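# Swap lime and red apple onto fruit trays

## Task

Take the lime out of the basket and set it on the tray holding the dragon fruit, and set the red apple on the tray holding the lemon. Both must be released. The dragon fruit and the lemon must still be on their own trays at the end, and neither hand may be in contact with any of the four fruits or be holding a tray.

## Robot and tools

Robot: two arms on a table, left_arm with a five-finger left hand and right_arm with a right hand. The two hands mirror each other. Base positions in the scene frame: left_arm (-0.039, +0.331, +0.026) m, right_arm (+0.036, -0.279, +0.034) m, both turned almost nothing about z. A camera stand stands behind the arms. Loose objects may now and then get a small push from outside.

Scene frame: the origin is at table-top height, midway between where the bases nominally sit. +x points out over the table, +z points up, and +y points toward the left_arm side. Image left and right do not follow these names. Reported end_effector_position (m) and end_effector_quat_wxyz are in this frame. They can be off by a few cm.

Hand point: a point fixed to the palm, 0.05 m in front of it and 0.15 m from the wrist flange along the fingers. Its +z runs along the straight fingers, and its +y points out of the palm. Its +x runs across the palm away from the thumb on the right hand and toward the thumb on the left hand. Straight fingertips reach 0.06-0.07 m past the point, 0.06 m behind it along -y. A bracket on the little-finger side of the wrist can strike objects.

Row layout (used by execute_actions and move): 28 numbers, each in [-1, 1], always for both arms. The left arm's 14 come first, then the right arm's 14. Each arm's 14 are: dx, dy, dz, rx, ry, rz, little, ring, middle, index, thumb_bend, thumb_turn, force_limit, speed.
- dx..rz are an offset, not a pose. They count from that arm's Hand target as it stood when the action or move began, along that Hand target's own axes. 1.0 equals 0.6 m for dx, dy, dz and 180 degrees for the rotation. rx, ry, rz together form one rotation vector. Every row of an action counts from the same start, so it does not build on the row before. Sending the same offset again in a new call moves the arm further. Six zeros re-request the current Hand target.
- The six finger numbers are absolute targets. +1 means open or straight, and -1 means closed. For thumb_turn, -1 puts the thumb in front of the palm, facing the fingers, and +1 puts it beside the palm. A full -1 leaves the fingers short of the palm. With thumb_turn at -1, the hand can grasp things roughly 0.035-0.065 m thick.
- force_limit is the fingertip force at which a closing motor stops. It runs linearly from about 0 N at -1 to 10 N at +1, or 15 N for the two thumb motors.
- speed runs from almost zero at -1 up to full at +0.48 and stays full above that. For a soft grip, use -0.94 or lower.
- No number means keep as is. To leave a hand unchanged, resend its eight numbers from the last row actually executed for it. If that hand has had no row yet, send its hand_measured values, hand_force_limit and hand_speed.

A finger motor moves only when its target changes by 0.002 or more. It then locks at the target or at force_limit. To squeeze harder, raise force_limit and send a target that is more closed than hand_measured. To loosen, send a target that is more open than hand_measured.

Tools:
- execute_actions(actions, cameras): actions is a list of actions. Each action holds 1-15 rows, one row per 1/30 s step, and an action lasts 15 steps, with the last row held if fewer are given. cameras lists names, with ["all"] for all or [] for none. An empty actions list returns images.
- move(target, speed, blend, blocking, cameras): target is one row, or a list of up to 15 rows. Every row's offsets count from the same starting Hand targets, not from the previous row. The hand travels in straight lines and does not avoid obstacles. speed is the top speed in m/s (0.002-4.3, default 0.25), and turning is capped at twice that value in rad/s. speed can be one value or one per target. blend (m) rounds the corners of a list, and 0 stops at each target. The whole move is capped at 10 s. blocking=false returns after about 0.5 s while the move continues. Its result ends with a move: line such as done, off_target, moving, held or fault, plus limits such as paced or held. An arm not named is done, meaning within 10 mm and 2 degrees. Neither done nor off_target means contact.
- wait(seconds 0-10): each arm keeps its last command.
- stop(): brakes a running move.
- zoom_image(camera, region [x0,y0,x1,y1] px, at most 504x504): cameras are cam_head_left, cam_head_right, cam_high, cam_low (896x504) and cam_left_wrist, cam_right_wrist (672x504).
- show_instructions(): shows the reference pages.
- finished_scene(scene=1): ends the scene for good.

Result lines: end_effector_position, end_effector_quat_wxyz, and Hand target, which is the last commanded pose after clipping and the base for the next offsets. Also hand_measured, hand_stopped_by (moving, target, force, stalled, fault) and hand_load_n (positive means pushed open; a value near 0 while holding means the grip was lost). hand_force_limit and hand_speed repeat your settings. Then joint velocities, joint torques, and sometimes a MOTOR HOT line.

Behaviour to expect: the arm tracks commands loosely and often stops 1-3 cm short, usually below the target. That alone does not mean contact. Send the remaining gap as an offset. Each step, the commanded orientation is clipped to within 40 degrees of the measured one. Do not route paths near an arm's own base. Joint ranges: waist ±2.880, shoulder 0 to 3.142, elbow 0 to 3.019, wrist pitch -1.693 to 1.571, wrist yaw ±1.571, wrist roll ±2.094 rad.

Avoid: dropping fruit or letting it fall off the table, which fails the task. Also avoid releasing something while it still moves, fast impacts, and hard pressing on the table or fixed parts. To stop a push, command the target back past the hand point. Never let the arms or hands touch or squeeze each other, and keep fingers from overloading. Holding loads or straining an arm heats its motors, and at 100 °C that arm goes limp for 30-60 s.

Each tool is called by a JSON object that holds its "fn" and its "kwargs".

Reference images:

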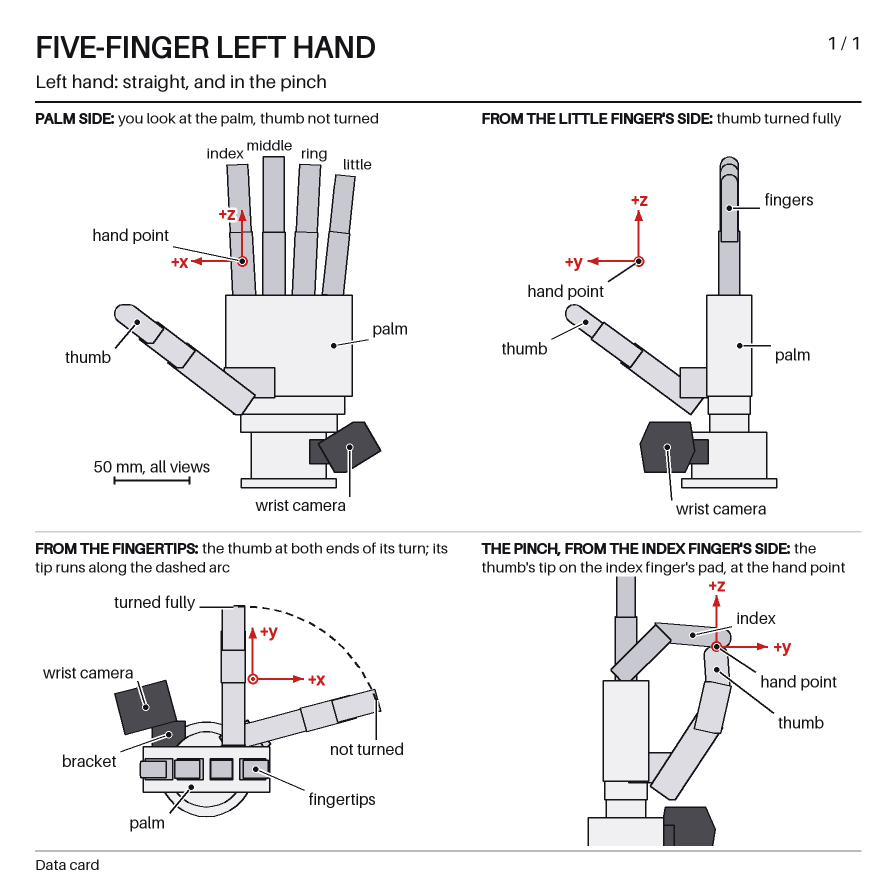

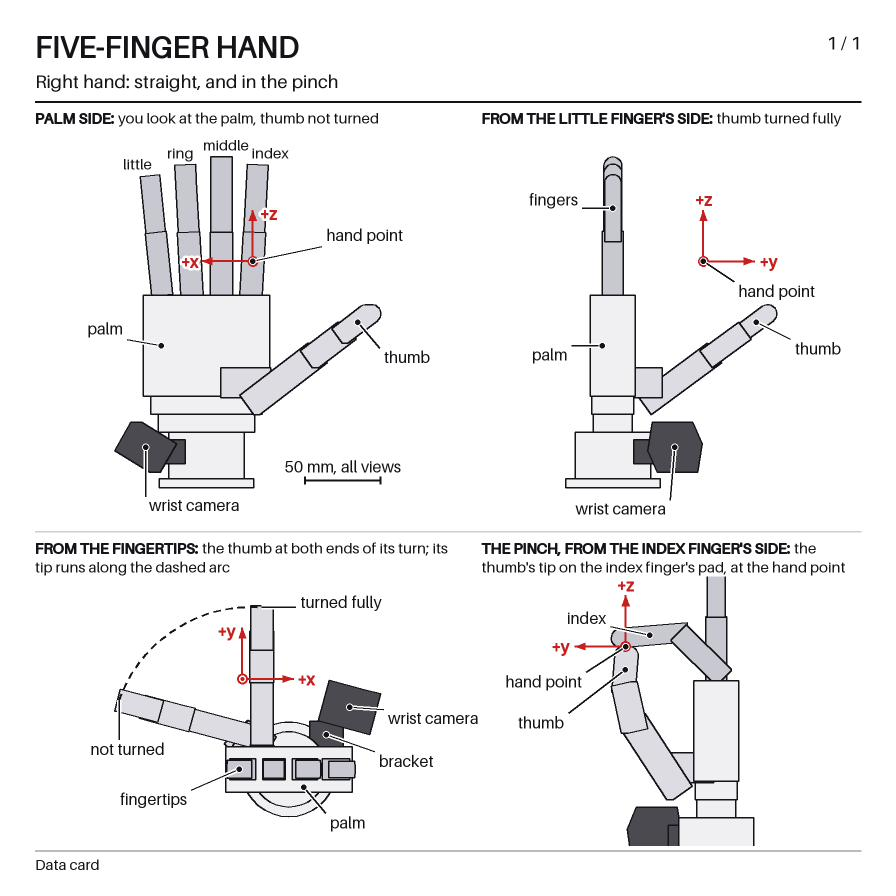

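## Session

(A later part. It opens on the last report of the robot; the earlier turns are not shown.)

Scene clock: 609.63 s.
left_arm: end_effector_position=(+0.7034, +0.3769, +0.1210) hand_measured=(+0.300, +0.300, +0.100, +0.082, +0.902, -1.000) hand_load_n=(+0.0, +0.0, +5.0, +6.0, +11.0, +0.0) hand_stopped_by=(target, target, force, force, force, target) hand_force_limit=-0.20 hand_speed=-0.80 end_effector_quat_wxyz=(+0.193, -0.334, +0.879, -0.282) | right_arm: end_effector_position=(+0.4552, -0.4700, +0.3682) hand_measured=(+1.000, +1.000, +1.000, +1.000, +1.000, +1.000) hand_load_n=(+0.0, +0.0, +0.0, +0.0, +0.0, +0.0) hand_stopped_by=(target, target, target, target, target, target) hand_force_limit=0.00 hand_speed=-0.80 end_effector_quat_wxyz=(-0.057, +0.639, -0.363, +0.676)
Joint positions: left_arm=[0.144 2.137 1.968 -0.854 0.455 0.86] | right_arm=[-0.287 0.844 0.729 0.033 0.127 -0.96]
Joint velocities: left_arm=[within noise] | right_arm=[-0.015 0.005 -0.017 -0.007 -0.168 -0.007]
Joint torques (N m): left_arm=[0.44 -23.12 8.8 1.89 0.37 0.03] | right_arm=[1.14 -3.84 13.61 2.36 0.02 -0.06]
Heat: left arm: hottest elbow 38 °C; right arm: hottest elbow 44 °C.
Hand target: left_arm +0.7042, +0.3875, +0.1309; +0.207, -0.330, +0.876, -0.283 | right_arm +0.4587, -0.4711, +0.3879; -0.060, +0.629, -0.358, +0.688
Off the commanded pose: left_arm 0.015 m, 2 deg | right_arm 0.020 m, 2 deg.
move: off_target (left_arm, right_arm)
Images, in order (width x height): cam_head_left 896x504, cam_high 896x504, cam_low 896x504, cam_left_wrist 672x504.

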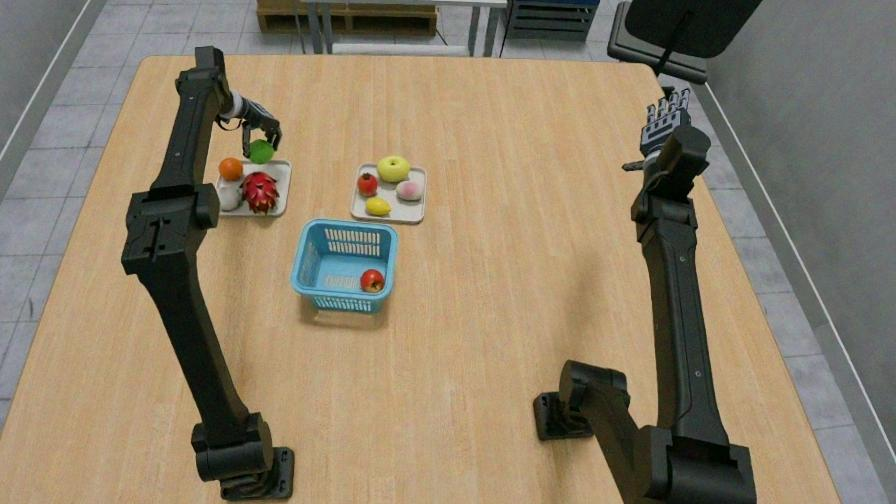

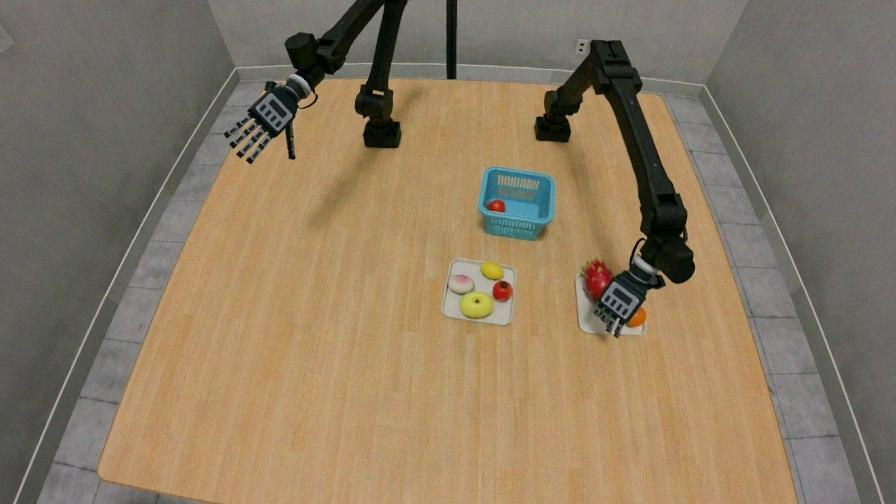

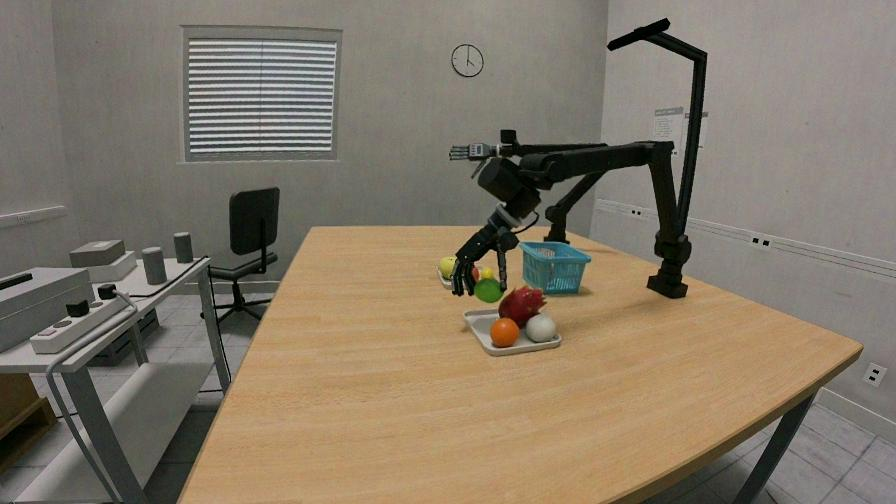

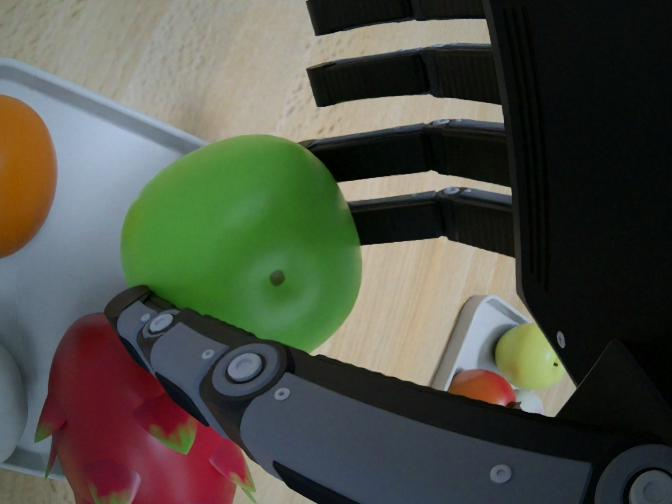

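{"fn": "move", "kwargs": {"target": [0.0135,0.0275,0.04,0,0,0,0.3,0.3,-0.6,-0.6,-0.6,-1,-0.2,-0.8, 0,0,0,0,0,0,1,1,1,1,1,1,0,-0.8], "speed": 0.08, "cameras": ["cam_head_left","cam_low","cam_left_wrist","cam_high"]}}

{"fn": "zoom_image", "kwargs": {"camera": "cam_low", "region": [400, 230, 600, 370]}}

{"fn": "zoom_image", "kwargs": {"camera": "cam_head_left", "region": [190, 90, 330, 230]}}

Scene clock: 630.80 s.
left_arm: end_effector_position=(+0.7030, +0.3768, +0.1012) hand_measured=(+0.300, +0.300, +0.100, +0.082, +0.902, -1.000) hand_load_n=(+0.0, +0.0, +5.0, +6.0, +10.5, +0.5) hand_stopped_by=(target, target, force, force, force, target) hand_force_limit=-0.20 hand_speed=-0.80 end_effector_quat_wxyz=(+0.200, -0.332, +0.877, -0.284) | right_arm: end_effector_position=(+0.4552, -0.4700, +0.3682) hand_measured=(+1.000, +1.000, +1.000, +1.000, +1.000, +1.000) hand_load_n=(+0.0, +0.0, +0.0, +0.0, +0.0, +0.0) hand_stopped_by=(target, target, target, target, target, target) hand_force_limit=0.00 hand_speed=-0.80 end_effector_quat_wxyz=(-0.057, +0.639, -0.363, +0.676)
Joint positions: left_arm=[0.144 2.137 1.912 -0.783 0.455 0.86] | right_arm=[-0.287 0.844 0.729 0.033 0.127 -0.96]
Joint torques (N m): left_arm=[0.09 -21.89 8.85 1.96 0.29 -0.02] | right_arm=[0.97 -3.84 13.6 2.18 0.03 -0.06]
Heat: left arm: hottest elbow 36 °C; right arm: hottest elbow 44 °C.
Hand target: left_arm +0.7042, +0.3835, +0.1010; +0.207, -0.330, +0.876, -0.283 | right_arm +0.4587, -0.4711, +0.3879; -0.060, +0.629, -0.358, +0.688
Off the commanded pose: left_arm 0.007 m, 1 deg | right_arm 0.020 m, 2 deg.
move: off_target (right_arm)
Images, in order (width x height): cam_head_left 896x504, cam_high 896x504, cam_low 896x504, cam_left_wrist 672x504.

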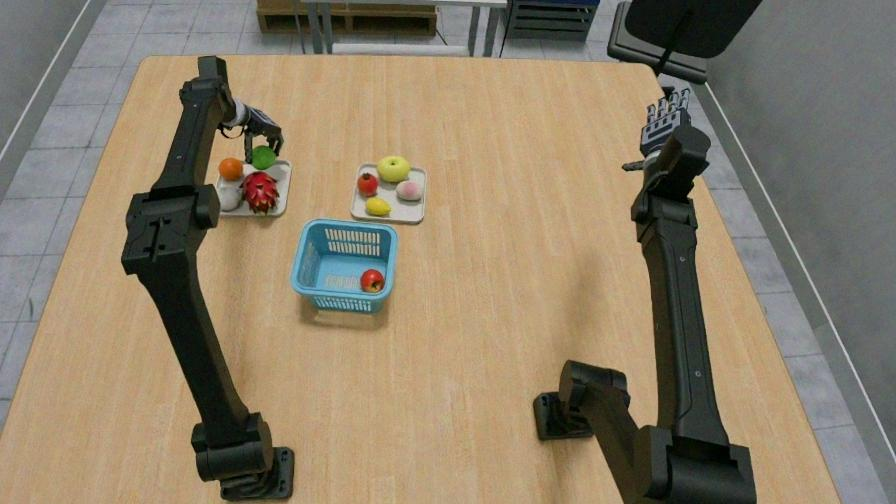

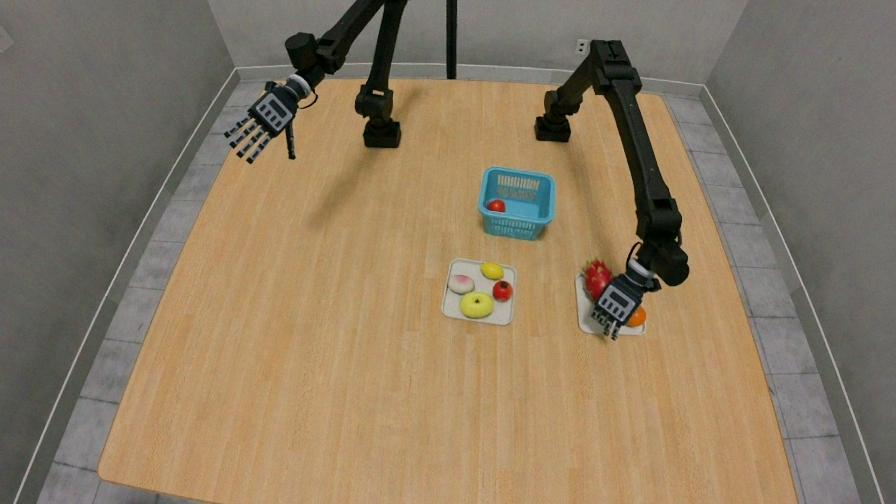

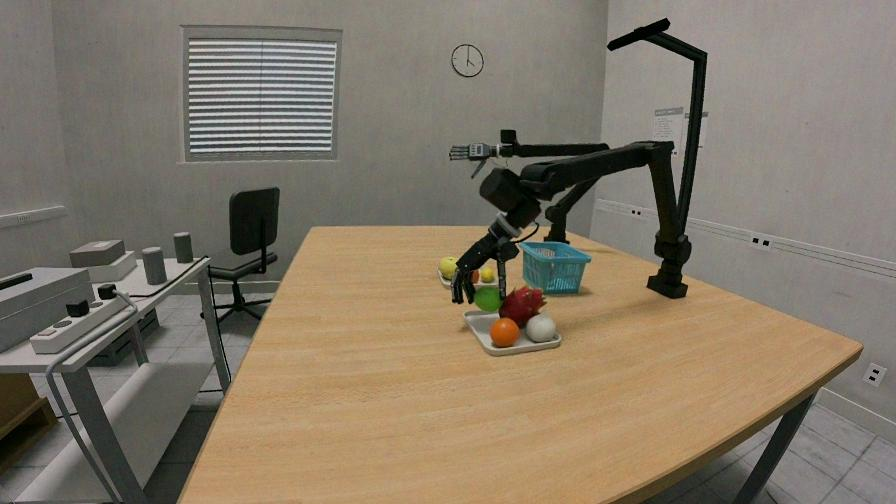

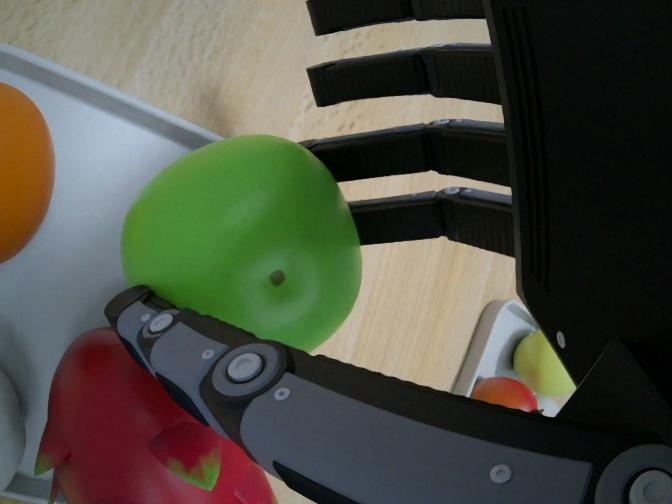

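Scaled by 2.520.

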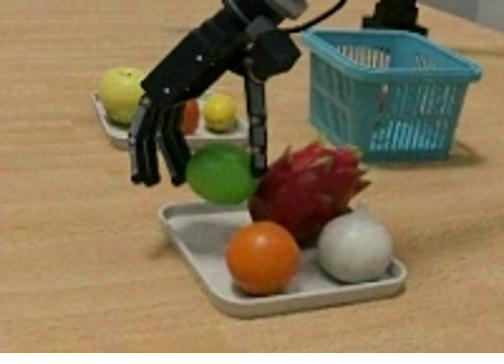

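Scaled by 3.600.

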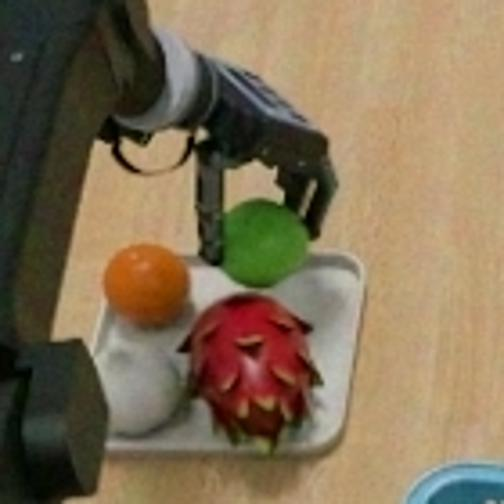

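{"fn": "move", "kwargs": {"target": [0.0064,0.0232,0.0276,0,0,0,0.3,0.3,-0.6,-0.6,-0.6,-1,-0.2,-0.8, 0,0,0,0,0,0,1,1,1,1,1,1,0,-0.8], "speed": 0.05, "cameras": ["cam_head_left","cam_low","cam_left_wrist"]}}

{"fn": "zoom_image", "kwargs": {"camera": "cam_low", "region": [400, 230, 600, 370]}}

Scene clock: 645.50 s.
left_arm: end_effector_position=(+0.7054, +0.3771, +0.0910) hand_measured=(+0.300, +0.300, +0.100, +0.082, +0.902, -1.000) hand_load_n=(+0.0, +0.0, +5.0, +6.0, +11.0, +0.0) hand_stopped_by=(target, target, force, force, force, target) hand_force_limit=-0.20 hand_speed=-0.80 end_effector_quat_wxyz=(+0.208, -0.329, +0.876, -0.285) | right_arm: end_effector_position=(+0.4552, -0.4700, +0.3682) hand_measured=(+1.000, +1.000, +1.000, +1.000, +1.000, +1.000) hand_load_n=(+0.0, +0.0, -0.5, +0.0, +0.0, -0.5) hand_stopped_by=(target, target, target, target, target, target) hand_force_limit=0.00 hand_speed=-0.80 end_effector_quat_wxyz=(-0.057, +0.639, -0.363, +0.676)
Joint positions: left_arm=[0.144 2.138 1.883 -0.733 0.455 0.86] | right_arm=[-0.287 0.844 0.729 0.033 0.127 -0.96]
Joint torques (N m): left_arm=[0.03 -20.72 8.55 1.94 0.29 -0.03] | right_arm=[1.32 -3.66 13.59 2.3 0.01 -0.03]
Heat: left arm: hottest elbow 36 °C; right arm: hottest elbow 44 °C.
Hand target: left_arm +0.7042, +0.3835, +0.0790; +0.207, -0.330, +0.876, -0.283 | right_arm +0.4587, -0.4711, +0.3879; -0.060, +0.629, -0.358, +0.688
Off the commanded pose: left_arm 0.014 m, 0 deg | right_arm 0.020 m, 2 deg.
move: off_target (left_arm, right_arm)
Images, in order (width x height): cam_head_left 896x504, cam_low 896x504, cam_left_wrist 672x504.

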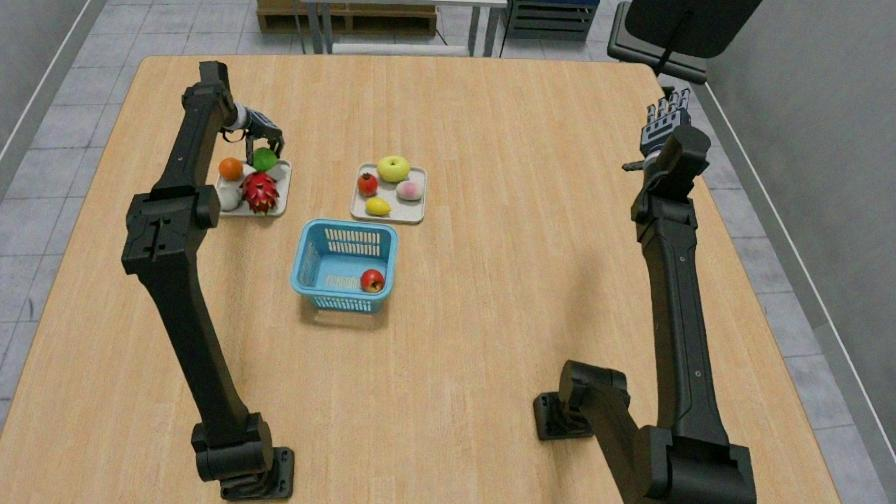

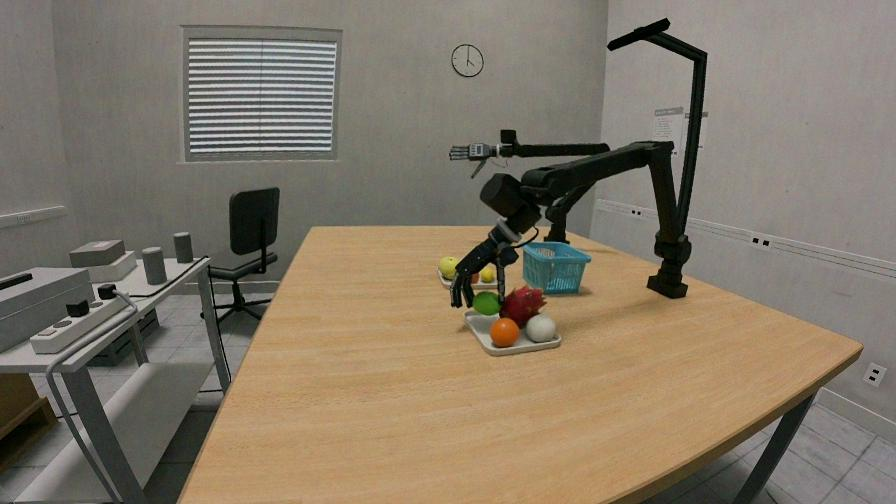

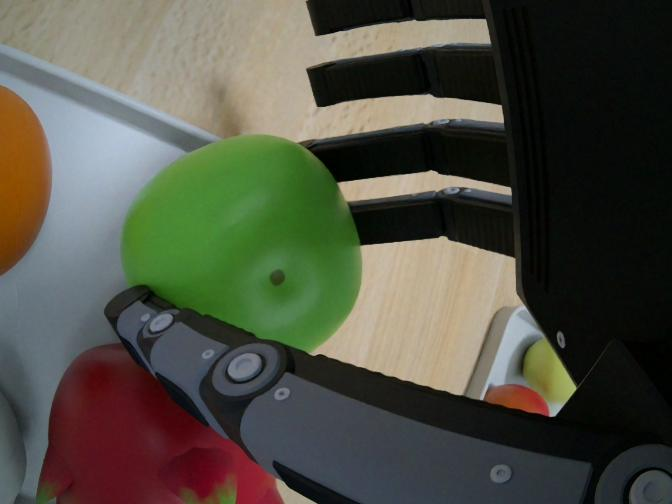

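Scaled by 2.520.

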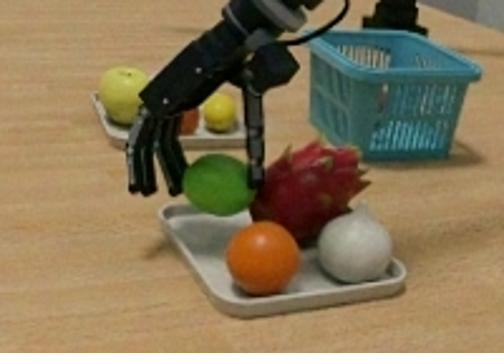

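{"fn": "move", "kwargs": {"target": [0.0029,0.0105,0.0125,0,0,0,0.3,0.3,-0.6,-0.6,-0.6,-1,-0.2,-0.8, 0,0,0,0,0,0,1,1,1,1,1,1,0,-0.8], "speed": 0.05, "cameras": ["cam_head_left","cam_low","cam_left_wrist"]}}

{"fn": "zoom_image", "kwargs": {"camera": "cam_low", "region": [400, 230, 600, 370]}}

Scene clock: 657.97 s.
left_arm: end_effector_position=(+0.7072, +0.3774, +0.0839) hand_measured=(+0.300, +0.300, +0.100, +0.082, +0.902, -1.000) hand_load_n=(+0.0, +0.0, +5.5, +6.0, +10.5, +0.0) hand_stopped_by=(target, target, force, force, force, target) hand_force_limit=-0.20 hand_speed=-0.80 end_effector_quat_wxyz=(+0.212, -0.328, +0.875, -0.286) | right_arm: end_effector_position=(+0.4552, -0.4700, +0.3682) hand_measured=(+1.000, +1.000, +1.000, +1.000, +1.000, +1.000) hand_load_n=(+0.0, +0.0, +0.0, +0.0, +0.0, +0.0) hand_stopped_by=(target, target, target, target, target, target) hand_force_limit=0.00 hand_speed=-0.80 end_effector_quat_wxyz=(-0.057, +0.639, -0.363, +0.676)
Joint positions: left_arm=[0.144 2.144 1.872 -0.709 0.455 0.86] | right_arm=[-0.287 0.844 0.729 0.033 0.127 -0.96]
Joint torques (N m): left_arm=[0.09 -20.54 8.31 1.83 0.29 -0.02] | right_arm=[0.97 -4.01 13.65 2.21 0.05 -0.04]
Heat: left arm: hottest elbow 36 °C; right arm: hottest elbow 44 °C.
Hand target: left_arm +0.7043, +0.3835, +0.0692; +0.207, -0.330, +0.876, -0.283 | right_arm +0.4587, -0.4711, +0.3879; -0.060, +0.629, -0.358, +0.688
Off the commanded pose: left_arm 0.016 m, 1 deg | right_arm 0.020 m, 2 deg.
move: off_target (left_arm, right_arm)
Images, in order (width x height): cam_head_left 896x504, cam_low 896x504, cam_left_wrist 672x504.

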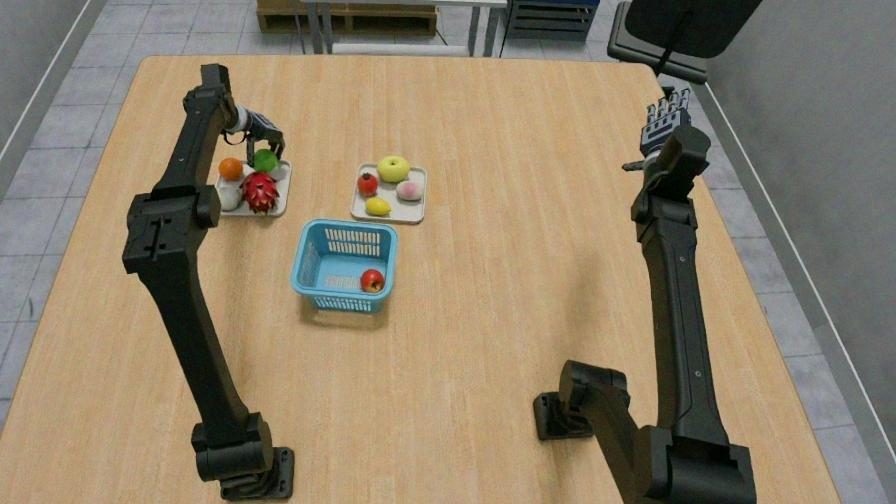

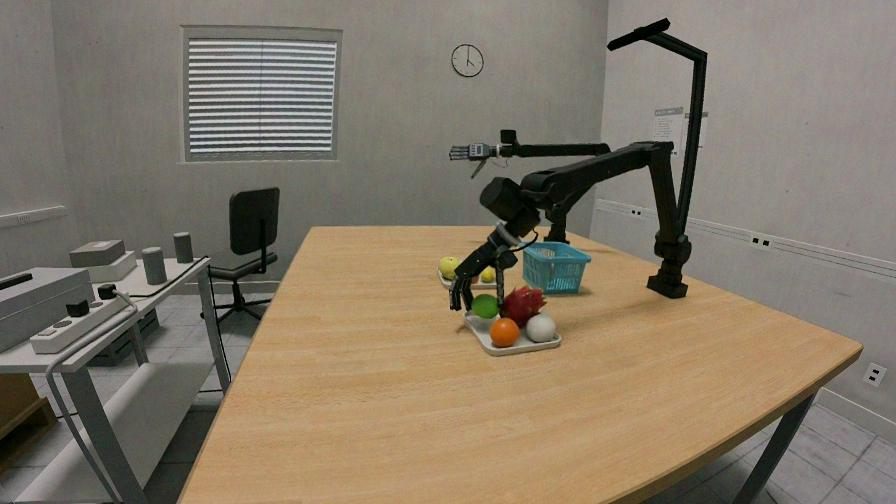

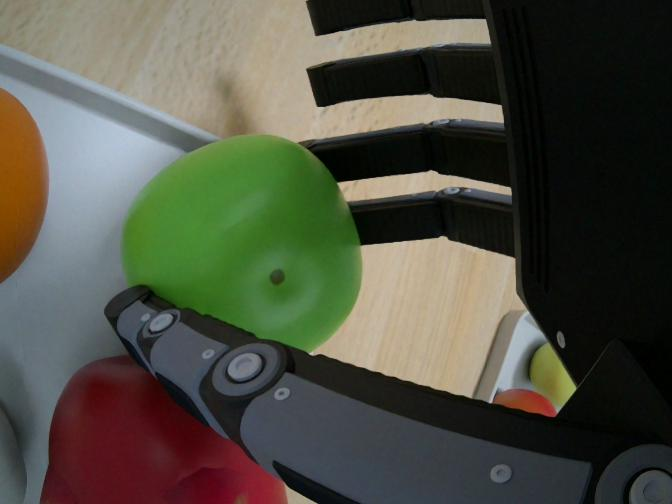

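Scaled by 2.520.

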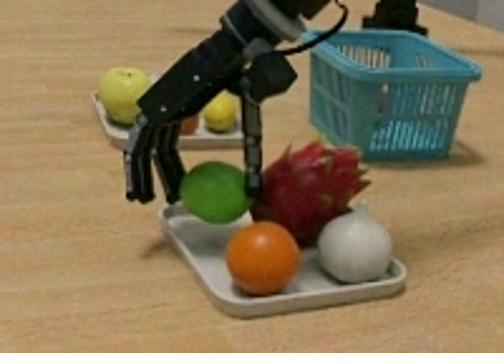

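{"fn": "move", "kwargs": {"target": [0.0096,0.0175,0.0118,0,0,0,0.3,0.3,-0.6,-0.6,-0.6,-1,-0.2,-0.8, 0,0,0,0,0,0,1,1,1,1,1,1,0,-0.8], "speed": 0.05, "cameras": ["cam_head_left","cam_low","cam_left_wrist"]}}

{"fn": "zoom_image", "kwargs": {"camera": "cam_low", "region": [430, 260, 550, 360]}}

{"fn": "zoom_image", "kwargs": {"camera": "cam_head_left", "region": [190, 90, 330, 230]}}

Scene clock: 668.87 s.
left_arm: end_effector_position=(+0.7012, +0.3765, +0.0671) hand_measured=(+0.300, +0.300, +0.100, +0.082, +0.902, -1.000) hand_load_n=(+0.0, +0.0, +5.0, +6.0, +11.0, +0.5) hand_stopped_by=(target, target, force, force, force, target) hand_force_limit=-0.20 hand_speed=-0.80 end_effector_quat_wxyz=(+0.208, -0.329, +0.876, -0.285) | right_arm: end_effector_position=(+0.4552, -0.4700, +0.3682) hand_measured=(+1.000, +1.000, +1.000, +1.000, +1.000, +1.000) hand_load_n=(+0.0, +0.0, +0.0, +0.0, +0.0, -0.5) hand_stopped_by=(target, target, target, target, target, target) hand_force_limit=0.00 hand_speed=-0.80 end_effector_quat_wxyz=(-0.057, +0.639, -0.363, +0.676)
Joint positions: left_arm=[0.144 2.146 1.831 -0.674 0.455 0.86] | right_arm=[-0.287 0.844 0.729 0.033 0.127 -0.96]
Joint torques (N m): left_arm=[0.15 -20.66 8.28 1.89 0.32 -0.01] | right_arm=[0.79 -4.13 13.7 2.37 0.06 -0.07]
Heat: left arm: hottest elbow 36 °C; right arm: hottest elbow 44 °C.
Hand target: left_arm +0.6992, +0.3834, +0.0560; +0.207, -0.330, +0.876, -0.283 | right_arm +0.4587, -0.4711, +0.3879; -0.060, +0.629, -0.358, +0.688
Off the commanded pose: left_arm 0.013 m, 0 deg | right_arm 0.020 m, 2 deg.
move: off_target (left_arm, right_arm)
Images, in order (width x height): cam_head_left 896x504, cam_low 896x504, cam_left_wrist 672x504.

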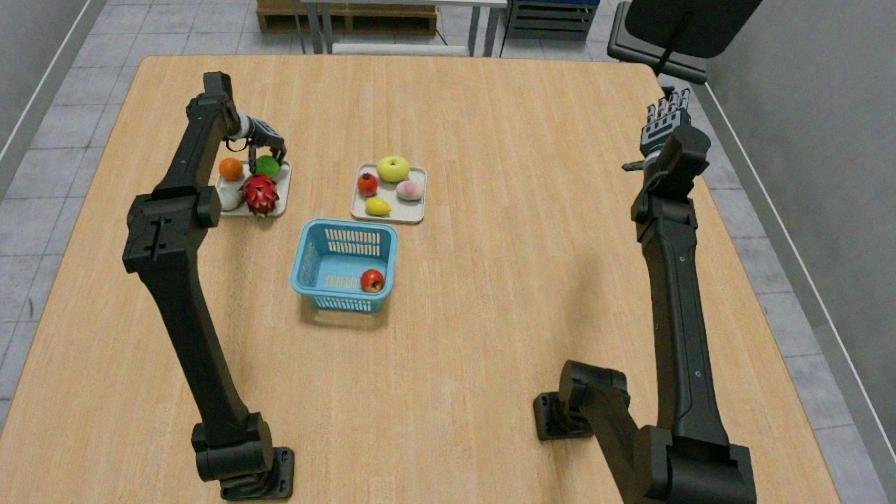

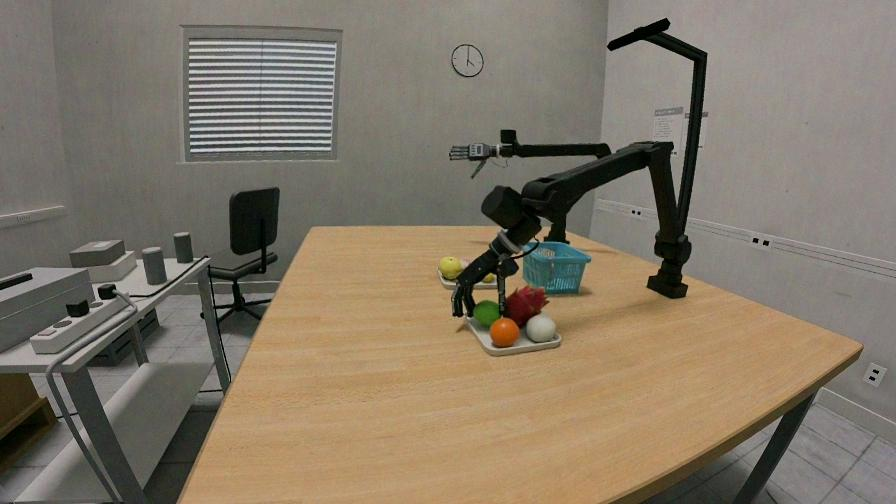

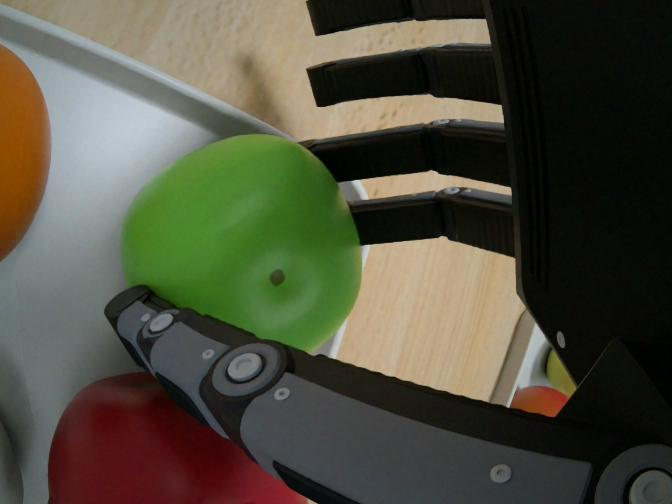

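Scaled by 4.200.

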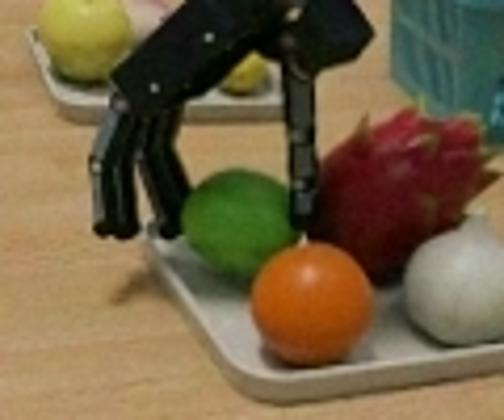

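Scaled by 3.600.

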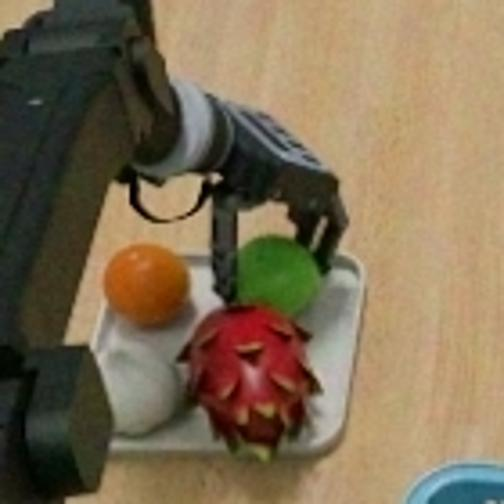

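{"fn": "move", "kwargs": {"target": [0.0029,0.0105,0.0125,0,0,0,0.3,0.3,-0.6,-0.6,-0.6,-1,-0.2,-0.8, 0,0,0,0,0,0,1,1,1,1,1,1,0,-0.8], "speed": 0.05, "cameras": ["cam_low","cam_left_wrist"]}}

{"fn": "zoom_image", "kwargs": {"camera": "cam_low", "region": [430, 260, 550, 360]}}

Scene clock: 679.10 s.
left_arm: end_effector_position=(+0.7010, +0.3764, +0.0577) hand_measured=(+0.300, +0.300, +0.100, +0.082, +0.902, -1.000) hand_load_n=(+0.0, +0.0, +5.0, +6.0, +11.0, +0.0) hand_stopped_by=(target, target, force, force, force, target) hand_force_limit=-0.20 hand_speed=-0.80 end_effector_quat_wxyz=(+0.208, -0.329, +0.876, -0.286) | right_arm: end_effector_position=(+0.4552, -0.4700, +0.3682) hand_measured=(+1.000, +1.000, +1.000, +1.000, +1.000, +1.000) hand_load_n=(+0.0, +0.0, +0.0, +0.0, +0.0, +0.0) hand_stopped_by=(target, target, target, target, target, target) hand_force_limit=0.00 hand_speed=-0.80 end_effector_quat_wxyz=(-0.057, +0.639, -0.363, +0.676)
Joint positions: left_arm=[0.144 2.155 1.82 -0.655 0.456 0.86] | right_arm=[-0.287 0.844 0.729 0.033 0.127 -0.96]
Joint torques (N m): left_arm=[-0.09 -20.78 8.36 1.94 0.28 -0.02] | right_arm=[1.08 -3.72 13.61 2.3 0.04 -0.05]
Heat: left arm: hottest elbow 36 °C; right arm: hottest elbow 44 °C.
Hand target: left_arm +0.6993, +0.3835, +0.0462; +0.207, -0.330, +0.876, -0.283 | right_arm +0.4587, -0.4711, +0.3879; -0.060, +0.629, -0.358, +0.688
Off the commanded pose: left_arm 0.014 m, 0 deg | right_arm 0.020 m, 2 deg.
move: off_target (left_arm, right_arm)
Images, in order (width x height): cam_low 896x504, cam_left_wrist 672x504.

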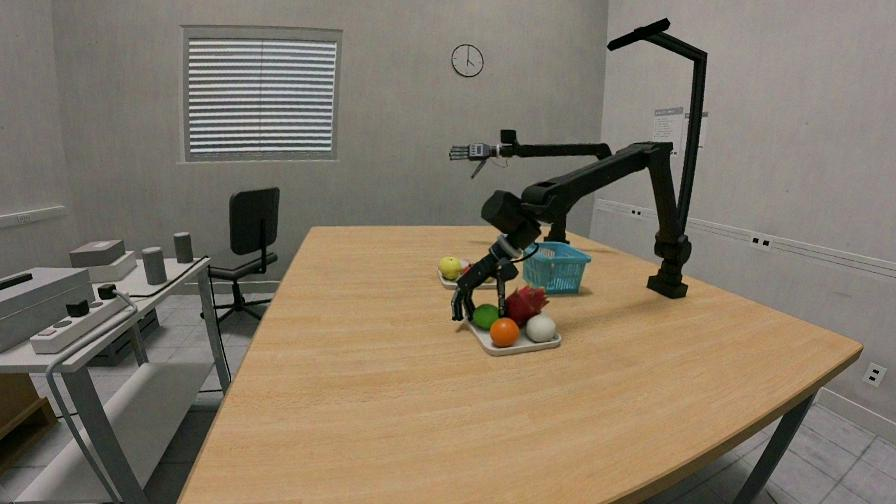

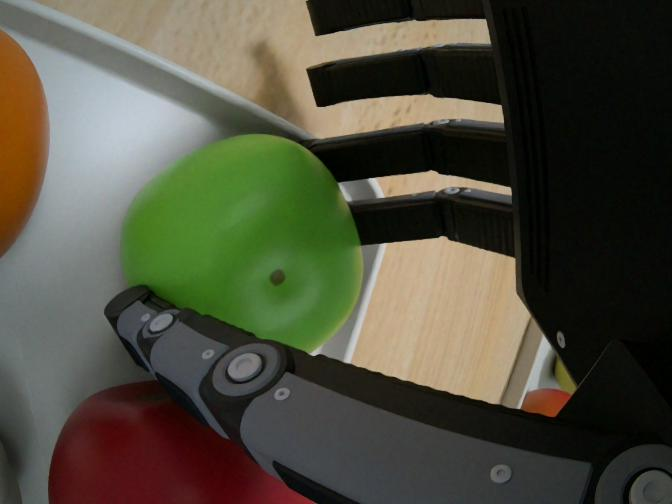

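Scaled by 4.200.

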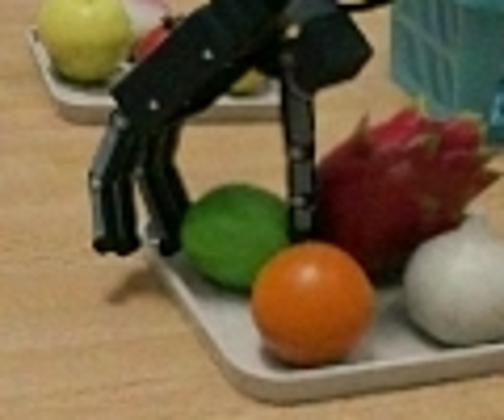

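{"fn": "move", "kwargs": {"target": [0.0023,0.0084,0.01,0,0,0,0.3,0.3,-0.6,-0.6,-0.6,-1,-0.2,-0.8, 0,0,0,0,0,0,1,1,1,1,1,1,0,-0.8], "speed": 0.05, "cameras": ["cam_low","cam_left_wrist"]}}

{"fn": "zoom_image", "kwargs": {"camera": "cam_low", "region": [430, 260, 550, 360]}}

Scene clock: 687.70 s.
left_arm: end_effector_position=(+0.7023, +0.3765, +0.0573) hand_measured=(+0.300, +0.300, +0.100, +0.082, +0.902, -1.000) hand_load_n=(+0.0, +0.0, +5.0, +3.0, +10.5, +1.0) hand_stopped_by=(target, target, force, force, force, target) hand_force_limit=-0.20 hand_speed=-0.80 end_effector_quat_wxyz=(+0.211, -0.328, +0.875, -0.286) | right_arm: end_effector_position=(+0.4552, -0.4700, +0.3682) hand_measured=(+1.000, +1.000, +1.000, +1.000, +1.000, +1.000) hand_load_n=(+0.0, +0.0, +0.0, -0.5, +0.0, +0.0) hand_stopped_by=(target, target, target, target, target, target) hand_force_limit=0.00 hand_speed=-0.80 end_effector_quat_wxyz=(-0.057, +0.639, -0.363, +0.676)
Joint positions: left_arm=[0.144 2.155 1.817 -0.645 0.456 0.86] | right_arm=[-0.287 0.844 0.729 0.033 0.127 -0.96]
Joint torques (N m): left_arm=[0.09 -20.13 7.83 2.25 0.27 -0.02] | right_arm=[0.91 -3.96 13.56 2.24 0.03 -0.05]
Heat: left arm: hottest elbow 36 °C; right arm: hottest elbow 44 °C.
Hand target: left_arm +0.6992, +0.3835, +0.0382; +0.207, -0.330, +0.876, -0.283 | right_arm +0.4587, -0.4711, +0.3879; -0.060, +0.629, -0.358, +0.688
Off the commanded pose: left_arm 0.021 m, 1 deg | right_arm 0.020 m, 2 deg.
move: off_target (left_arm, right_arm)
Images, in order (width x height): cam_low 896x504, cam_left_wrist 672x504.

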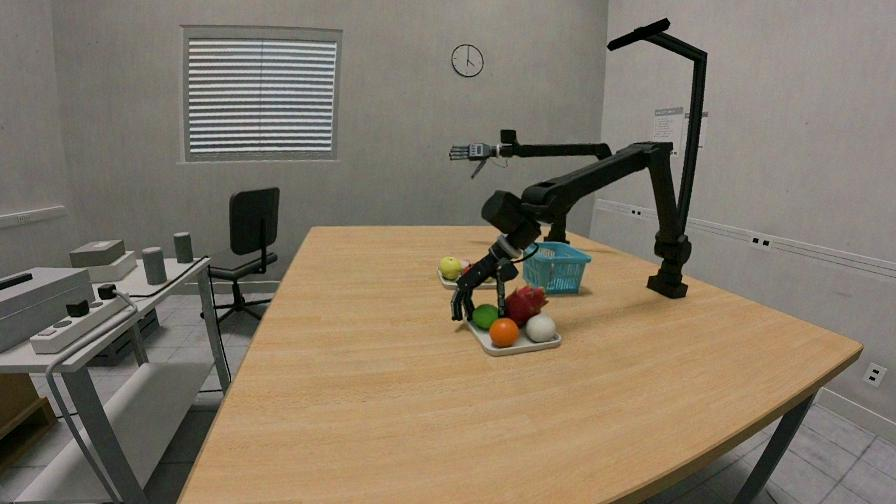

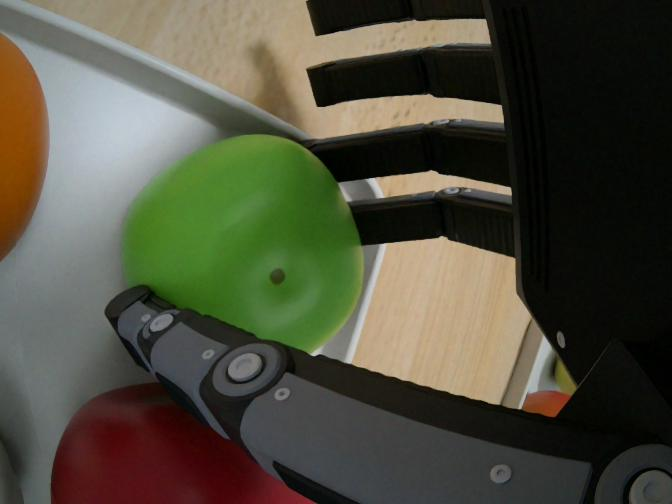

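Scaled by 4.200.

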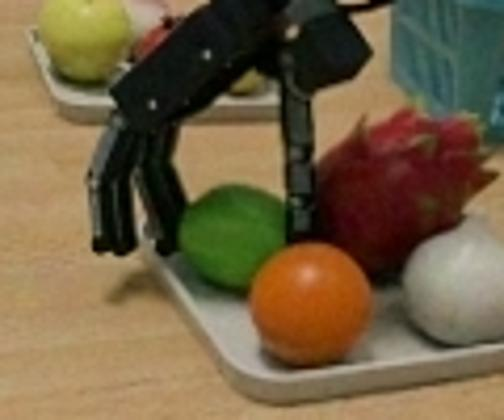

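{"fn": "move", "kwargs": {"target": [[-0.0073,-0.0264,-0.0314,0,0,0,0.3,0.3,-0.6,-0.6,-0.6,-1,-0.2,-0.8, 0,0,0,0,0,0,1,1,1,1,1,1,0,-0.8],[-0.0073,-0.0264,-0.0314,0,0,0,0.3,0.3,0.35,0.35,1,-1,-0.2,-0.7, 0,0,0,0,0,0,1,1,1,1,1,1,0,-0.8]], "speed": 0.1, "cameras": ["cam_low","cam_left_wrist"]}}

{"fn": "zoom_image", "kwargs": {"camera": "cam_low", "region": [430, 260, 550, 360]}}

Scene clock: 704.73 s.
left_arm: end_effector_position=(+0.6961, +0.3769, +0.0588) hand_measured=(+0.300, +0.300, +0.350, +0.350, +1.000, -1.000) hand_load_n=(+0.0, +0.0, +0.0, +0.0, +0.0, +0.0) hand_stopped_by=(target, target, target, target, target, target) hand_force_limit=-0.20 hand_speed=-0.70 end_effector_quat_wxyz=(+0.202, -0.330, +0.877, -0.284) | right_arm: end_effector_position=(+0.4552, -0.4700, +0.3682) hand_measured=(+1.000, +1.000, +1.000, +1.000, +1.000, +1.000) hand_load_n=(+0.0, +0.0, +0.0, +0.0, +0.0, +0.0) hand_stopped_by=(target, target, target, target, target, target) hand_force_limit=0.00 hand_speed=-0.80 end_effector_quat_wxyz=(-0.057, +0.639, -0.363, +0.676)
Joint positions: left_arm=[0.146 2.149 1.817 -0.672 0.456 0.863] | right_arm=[-0.287 0.844 0.729 0.033 0.127 -0.96]
Joint torques (N m): left_arm=[-0.15 -21.25 10.07 1.42 0.3 -0.03] | right_arm=[0.97 -4.07 13.75 2.17 0.03 -0.03]
Heat: left arm: hottest elbow 35 °C; right arm: hottest elbow 44 °C.
Hand target: left_arm +0.6992, +0.3833, +0.0630; +0.207, -0.330, +0.876, -0.283 | right_arm +0.4587, -0.4711, +0.3879; -0.060, +0.629, -0.358, +0.688
Off the commanded pose: left_arm 0.009 m, 1 deg | right_arm 0.020 m, 2 deg.
move: off_target (right_arm)
Images, in order (width x height): cam_low 896x504, cam_left_wrist 672x504.

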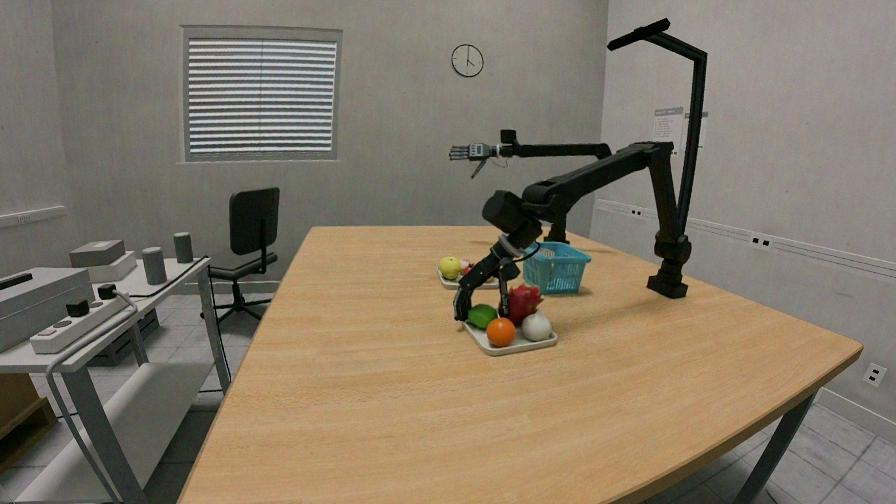

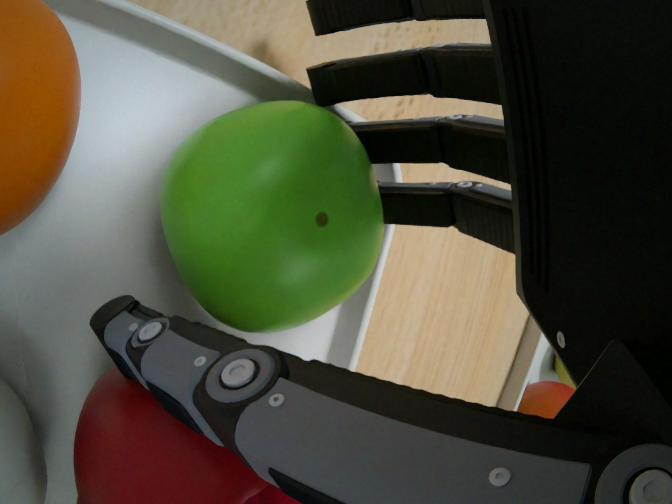

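Scaled by 4.200.

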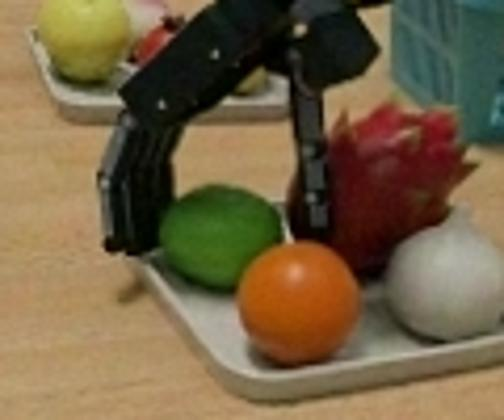

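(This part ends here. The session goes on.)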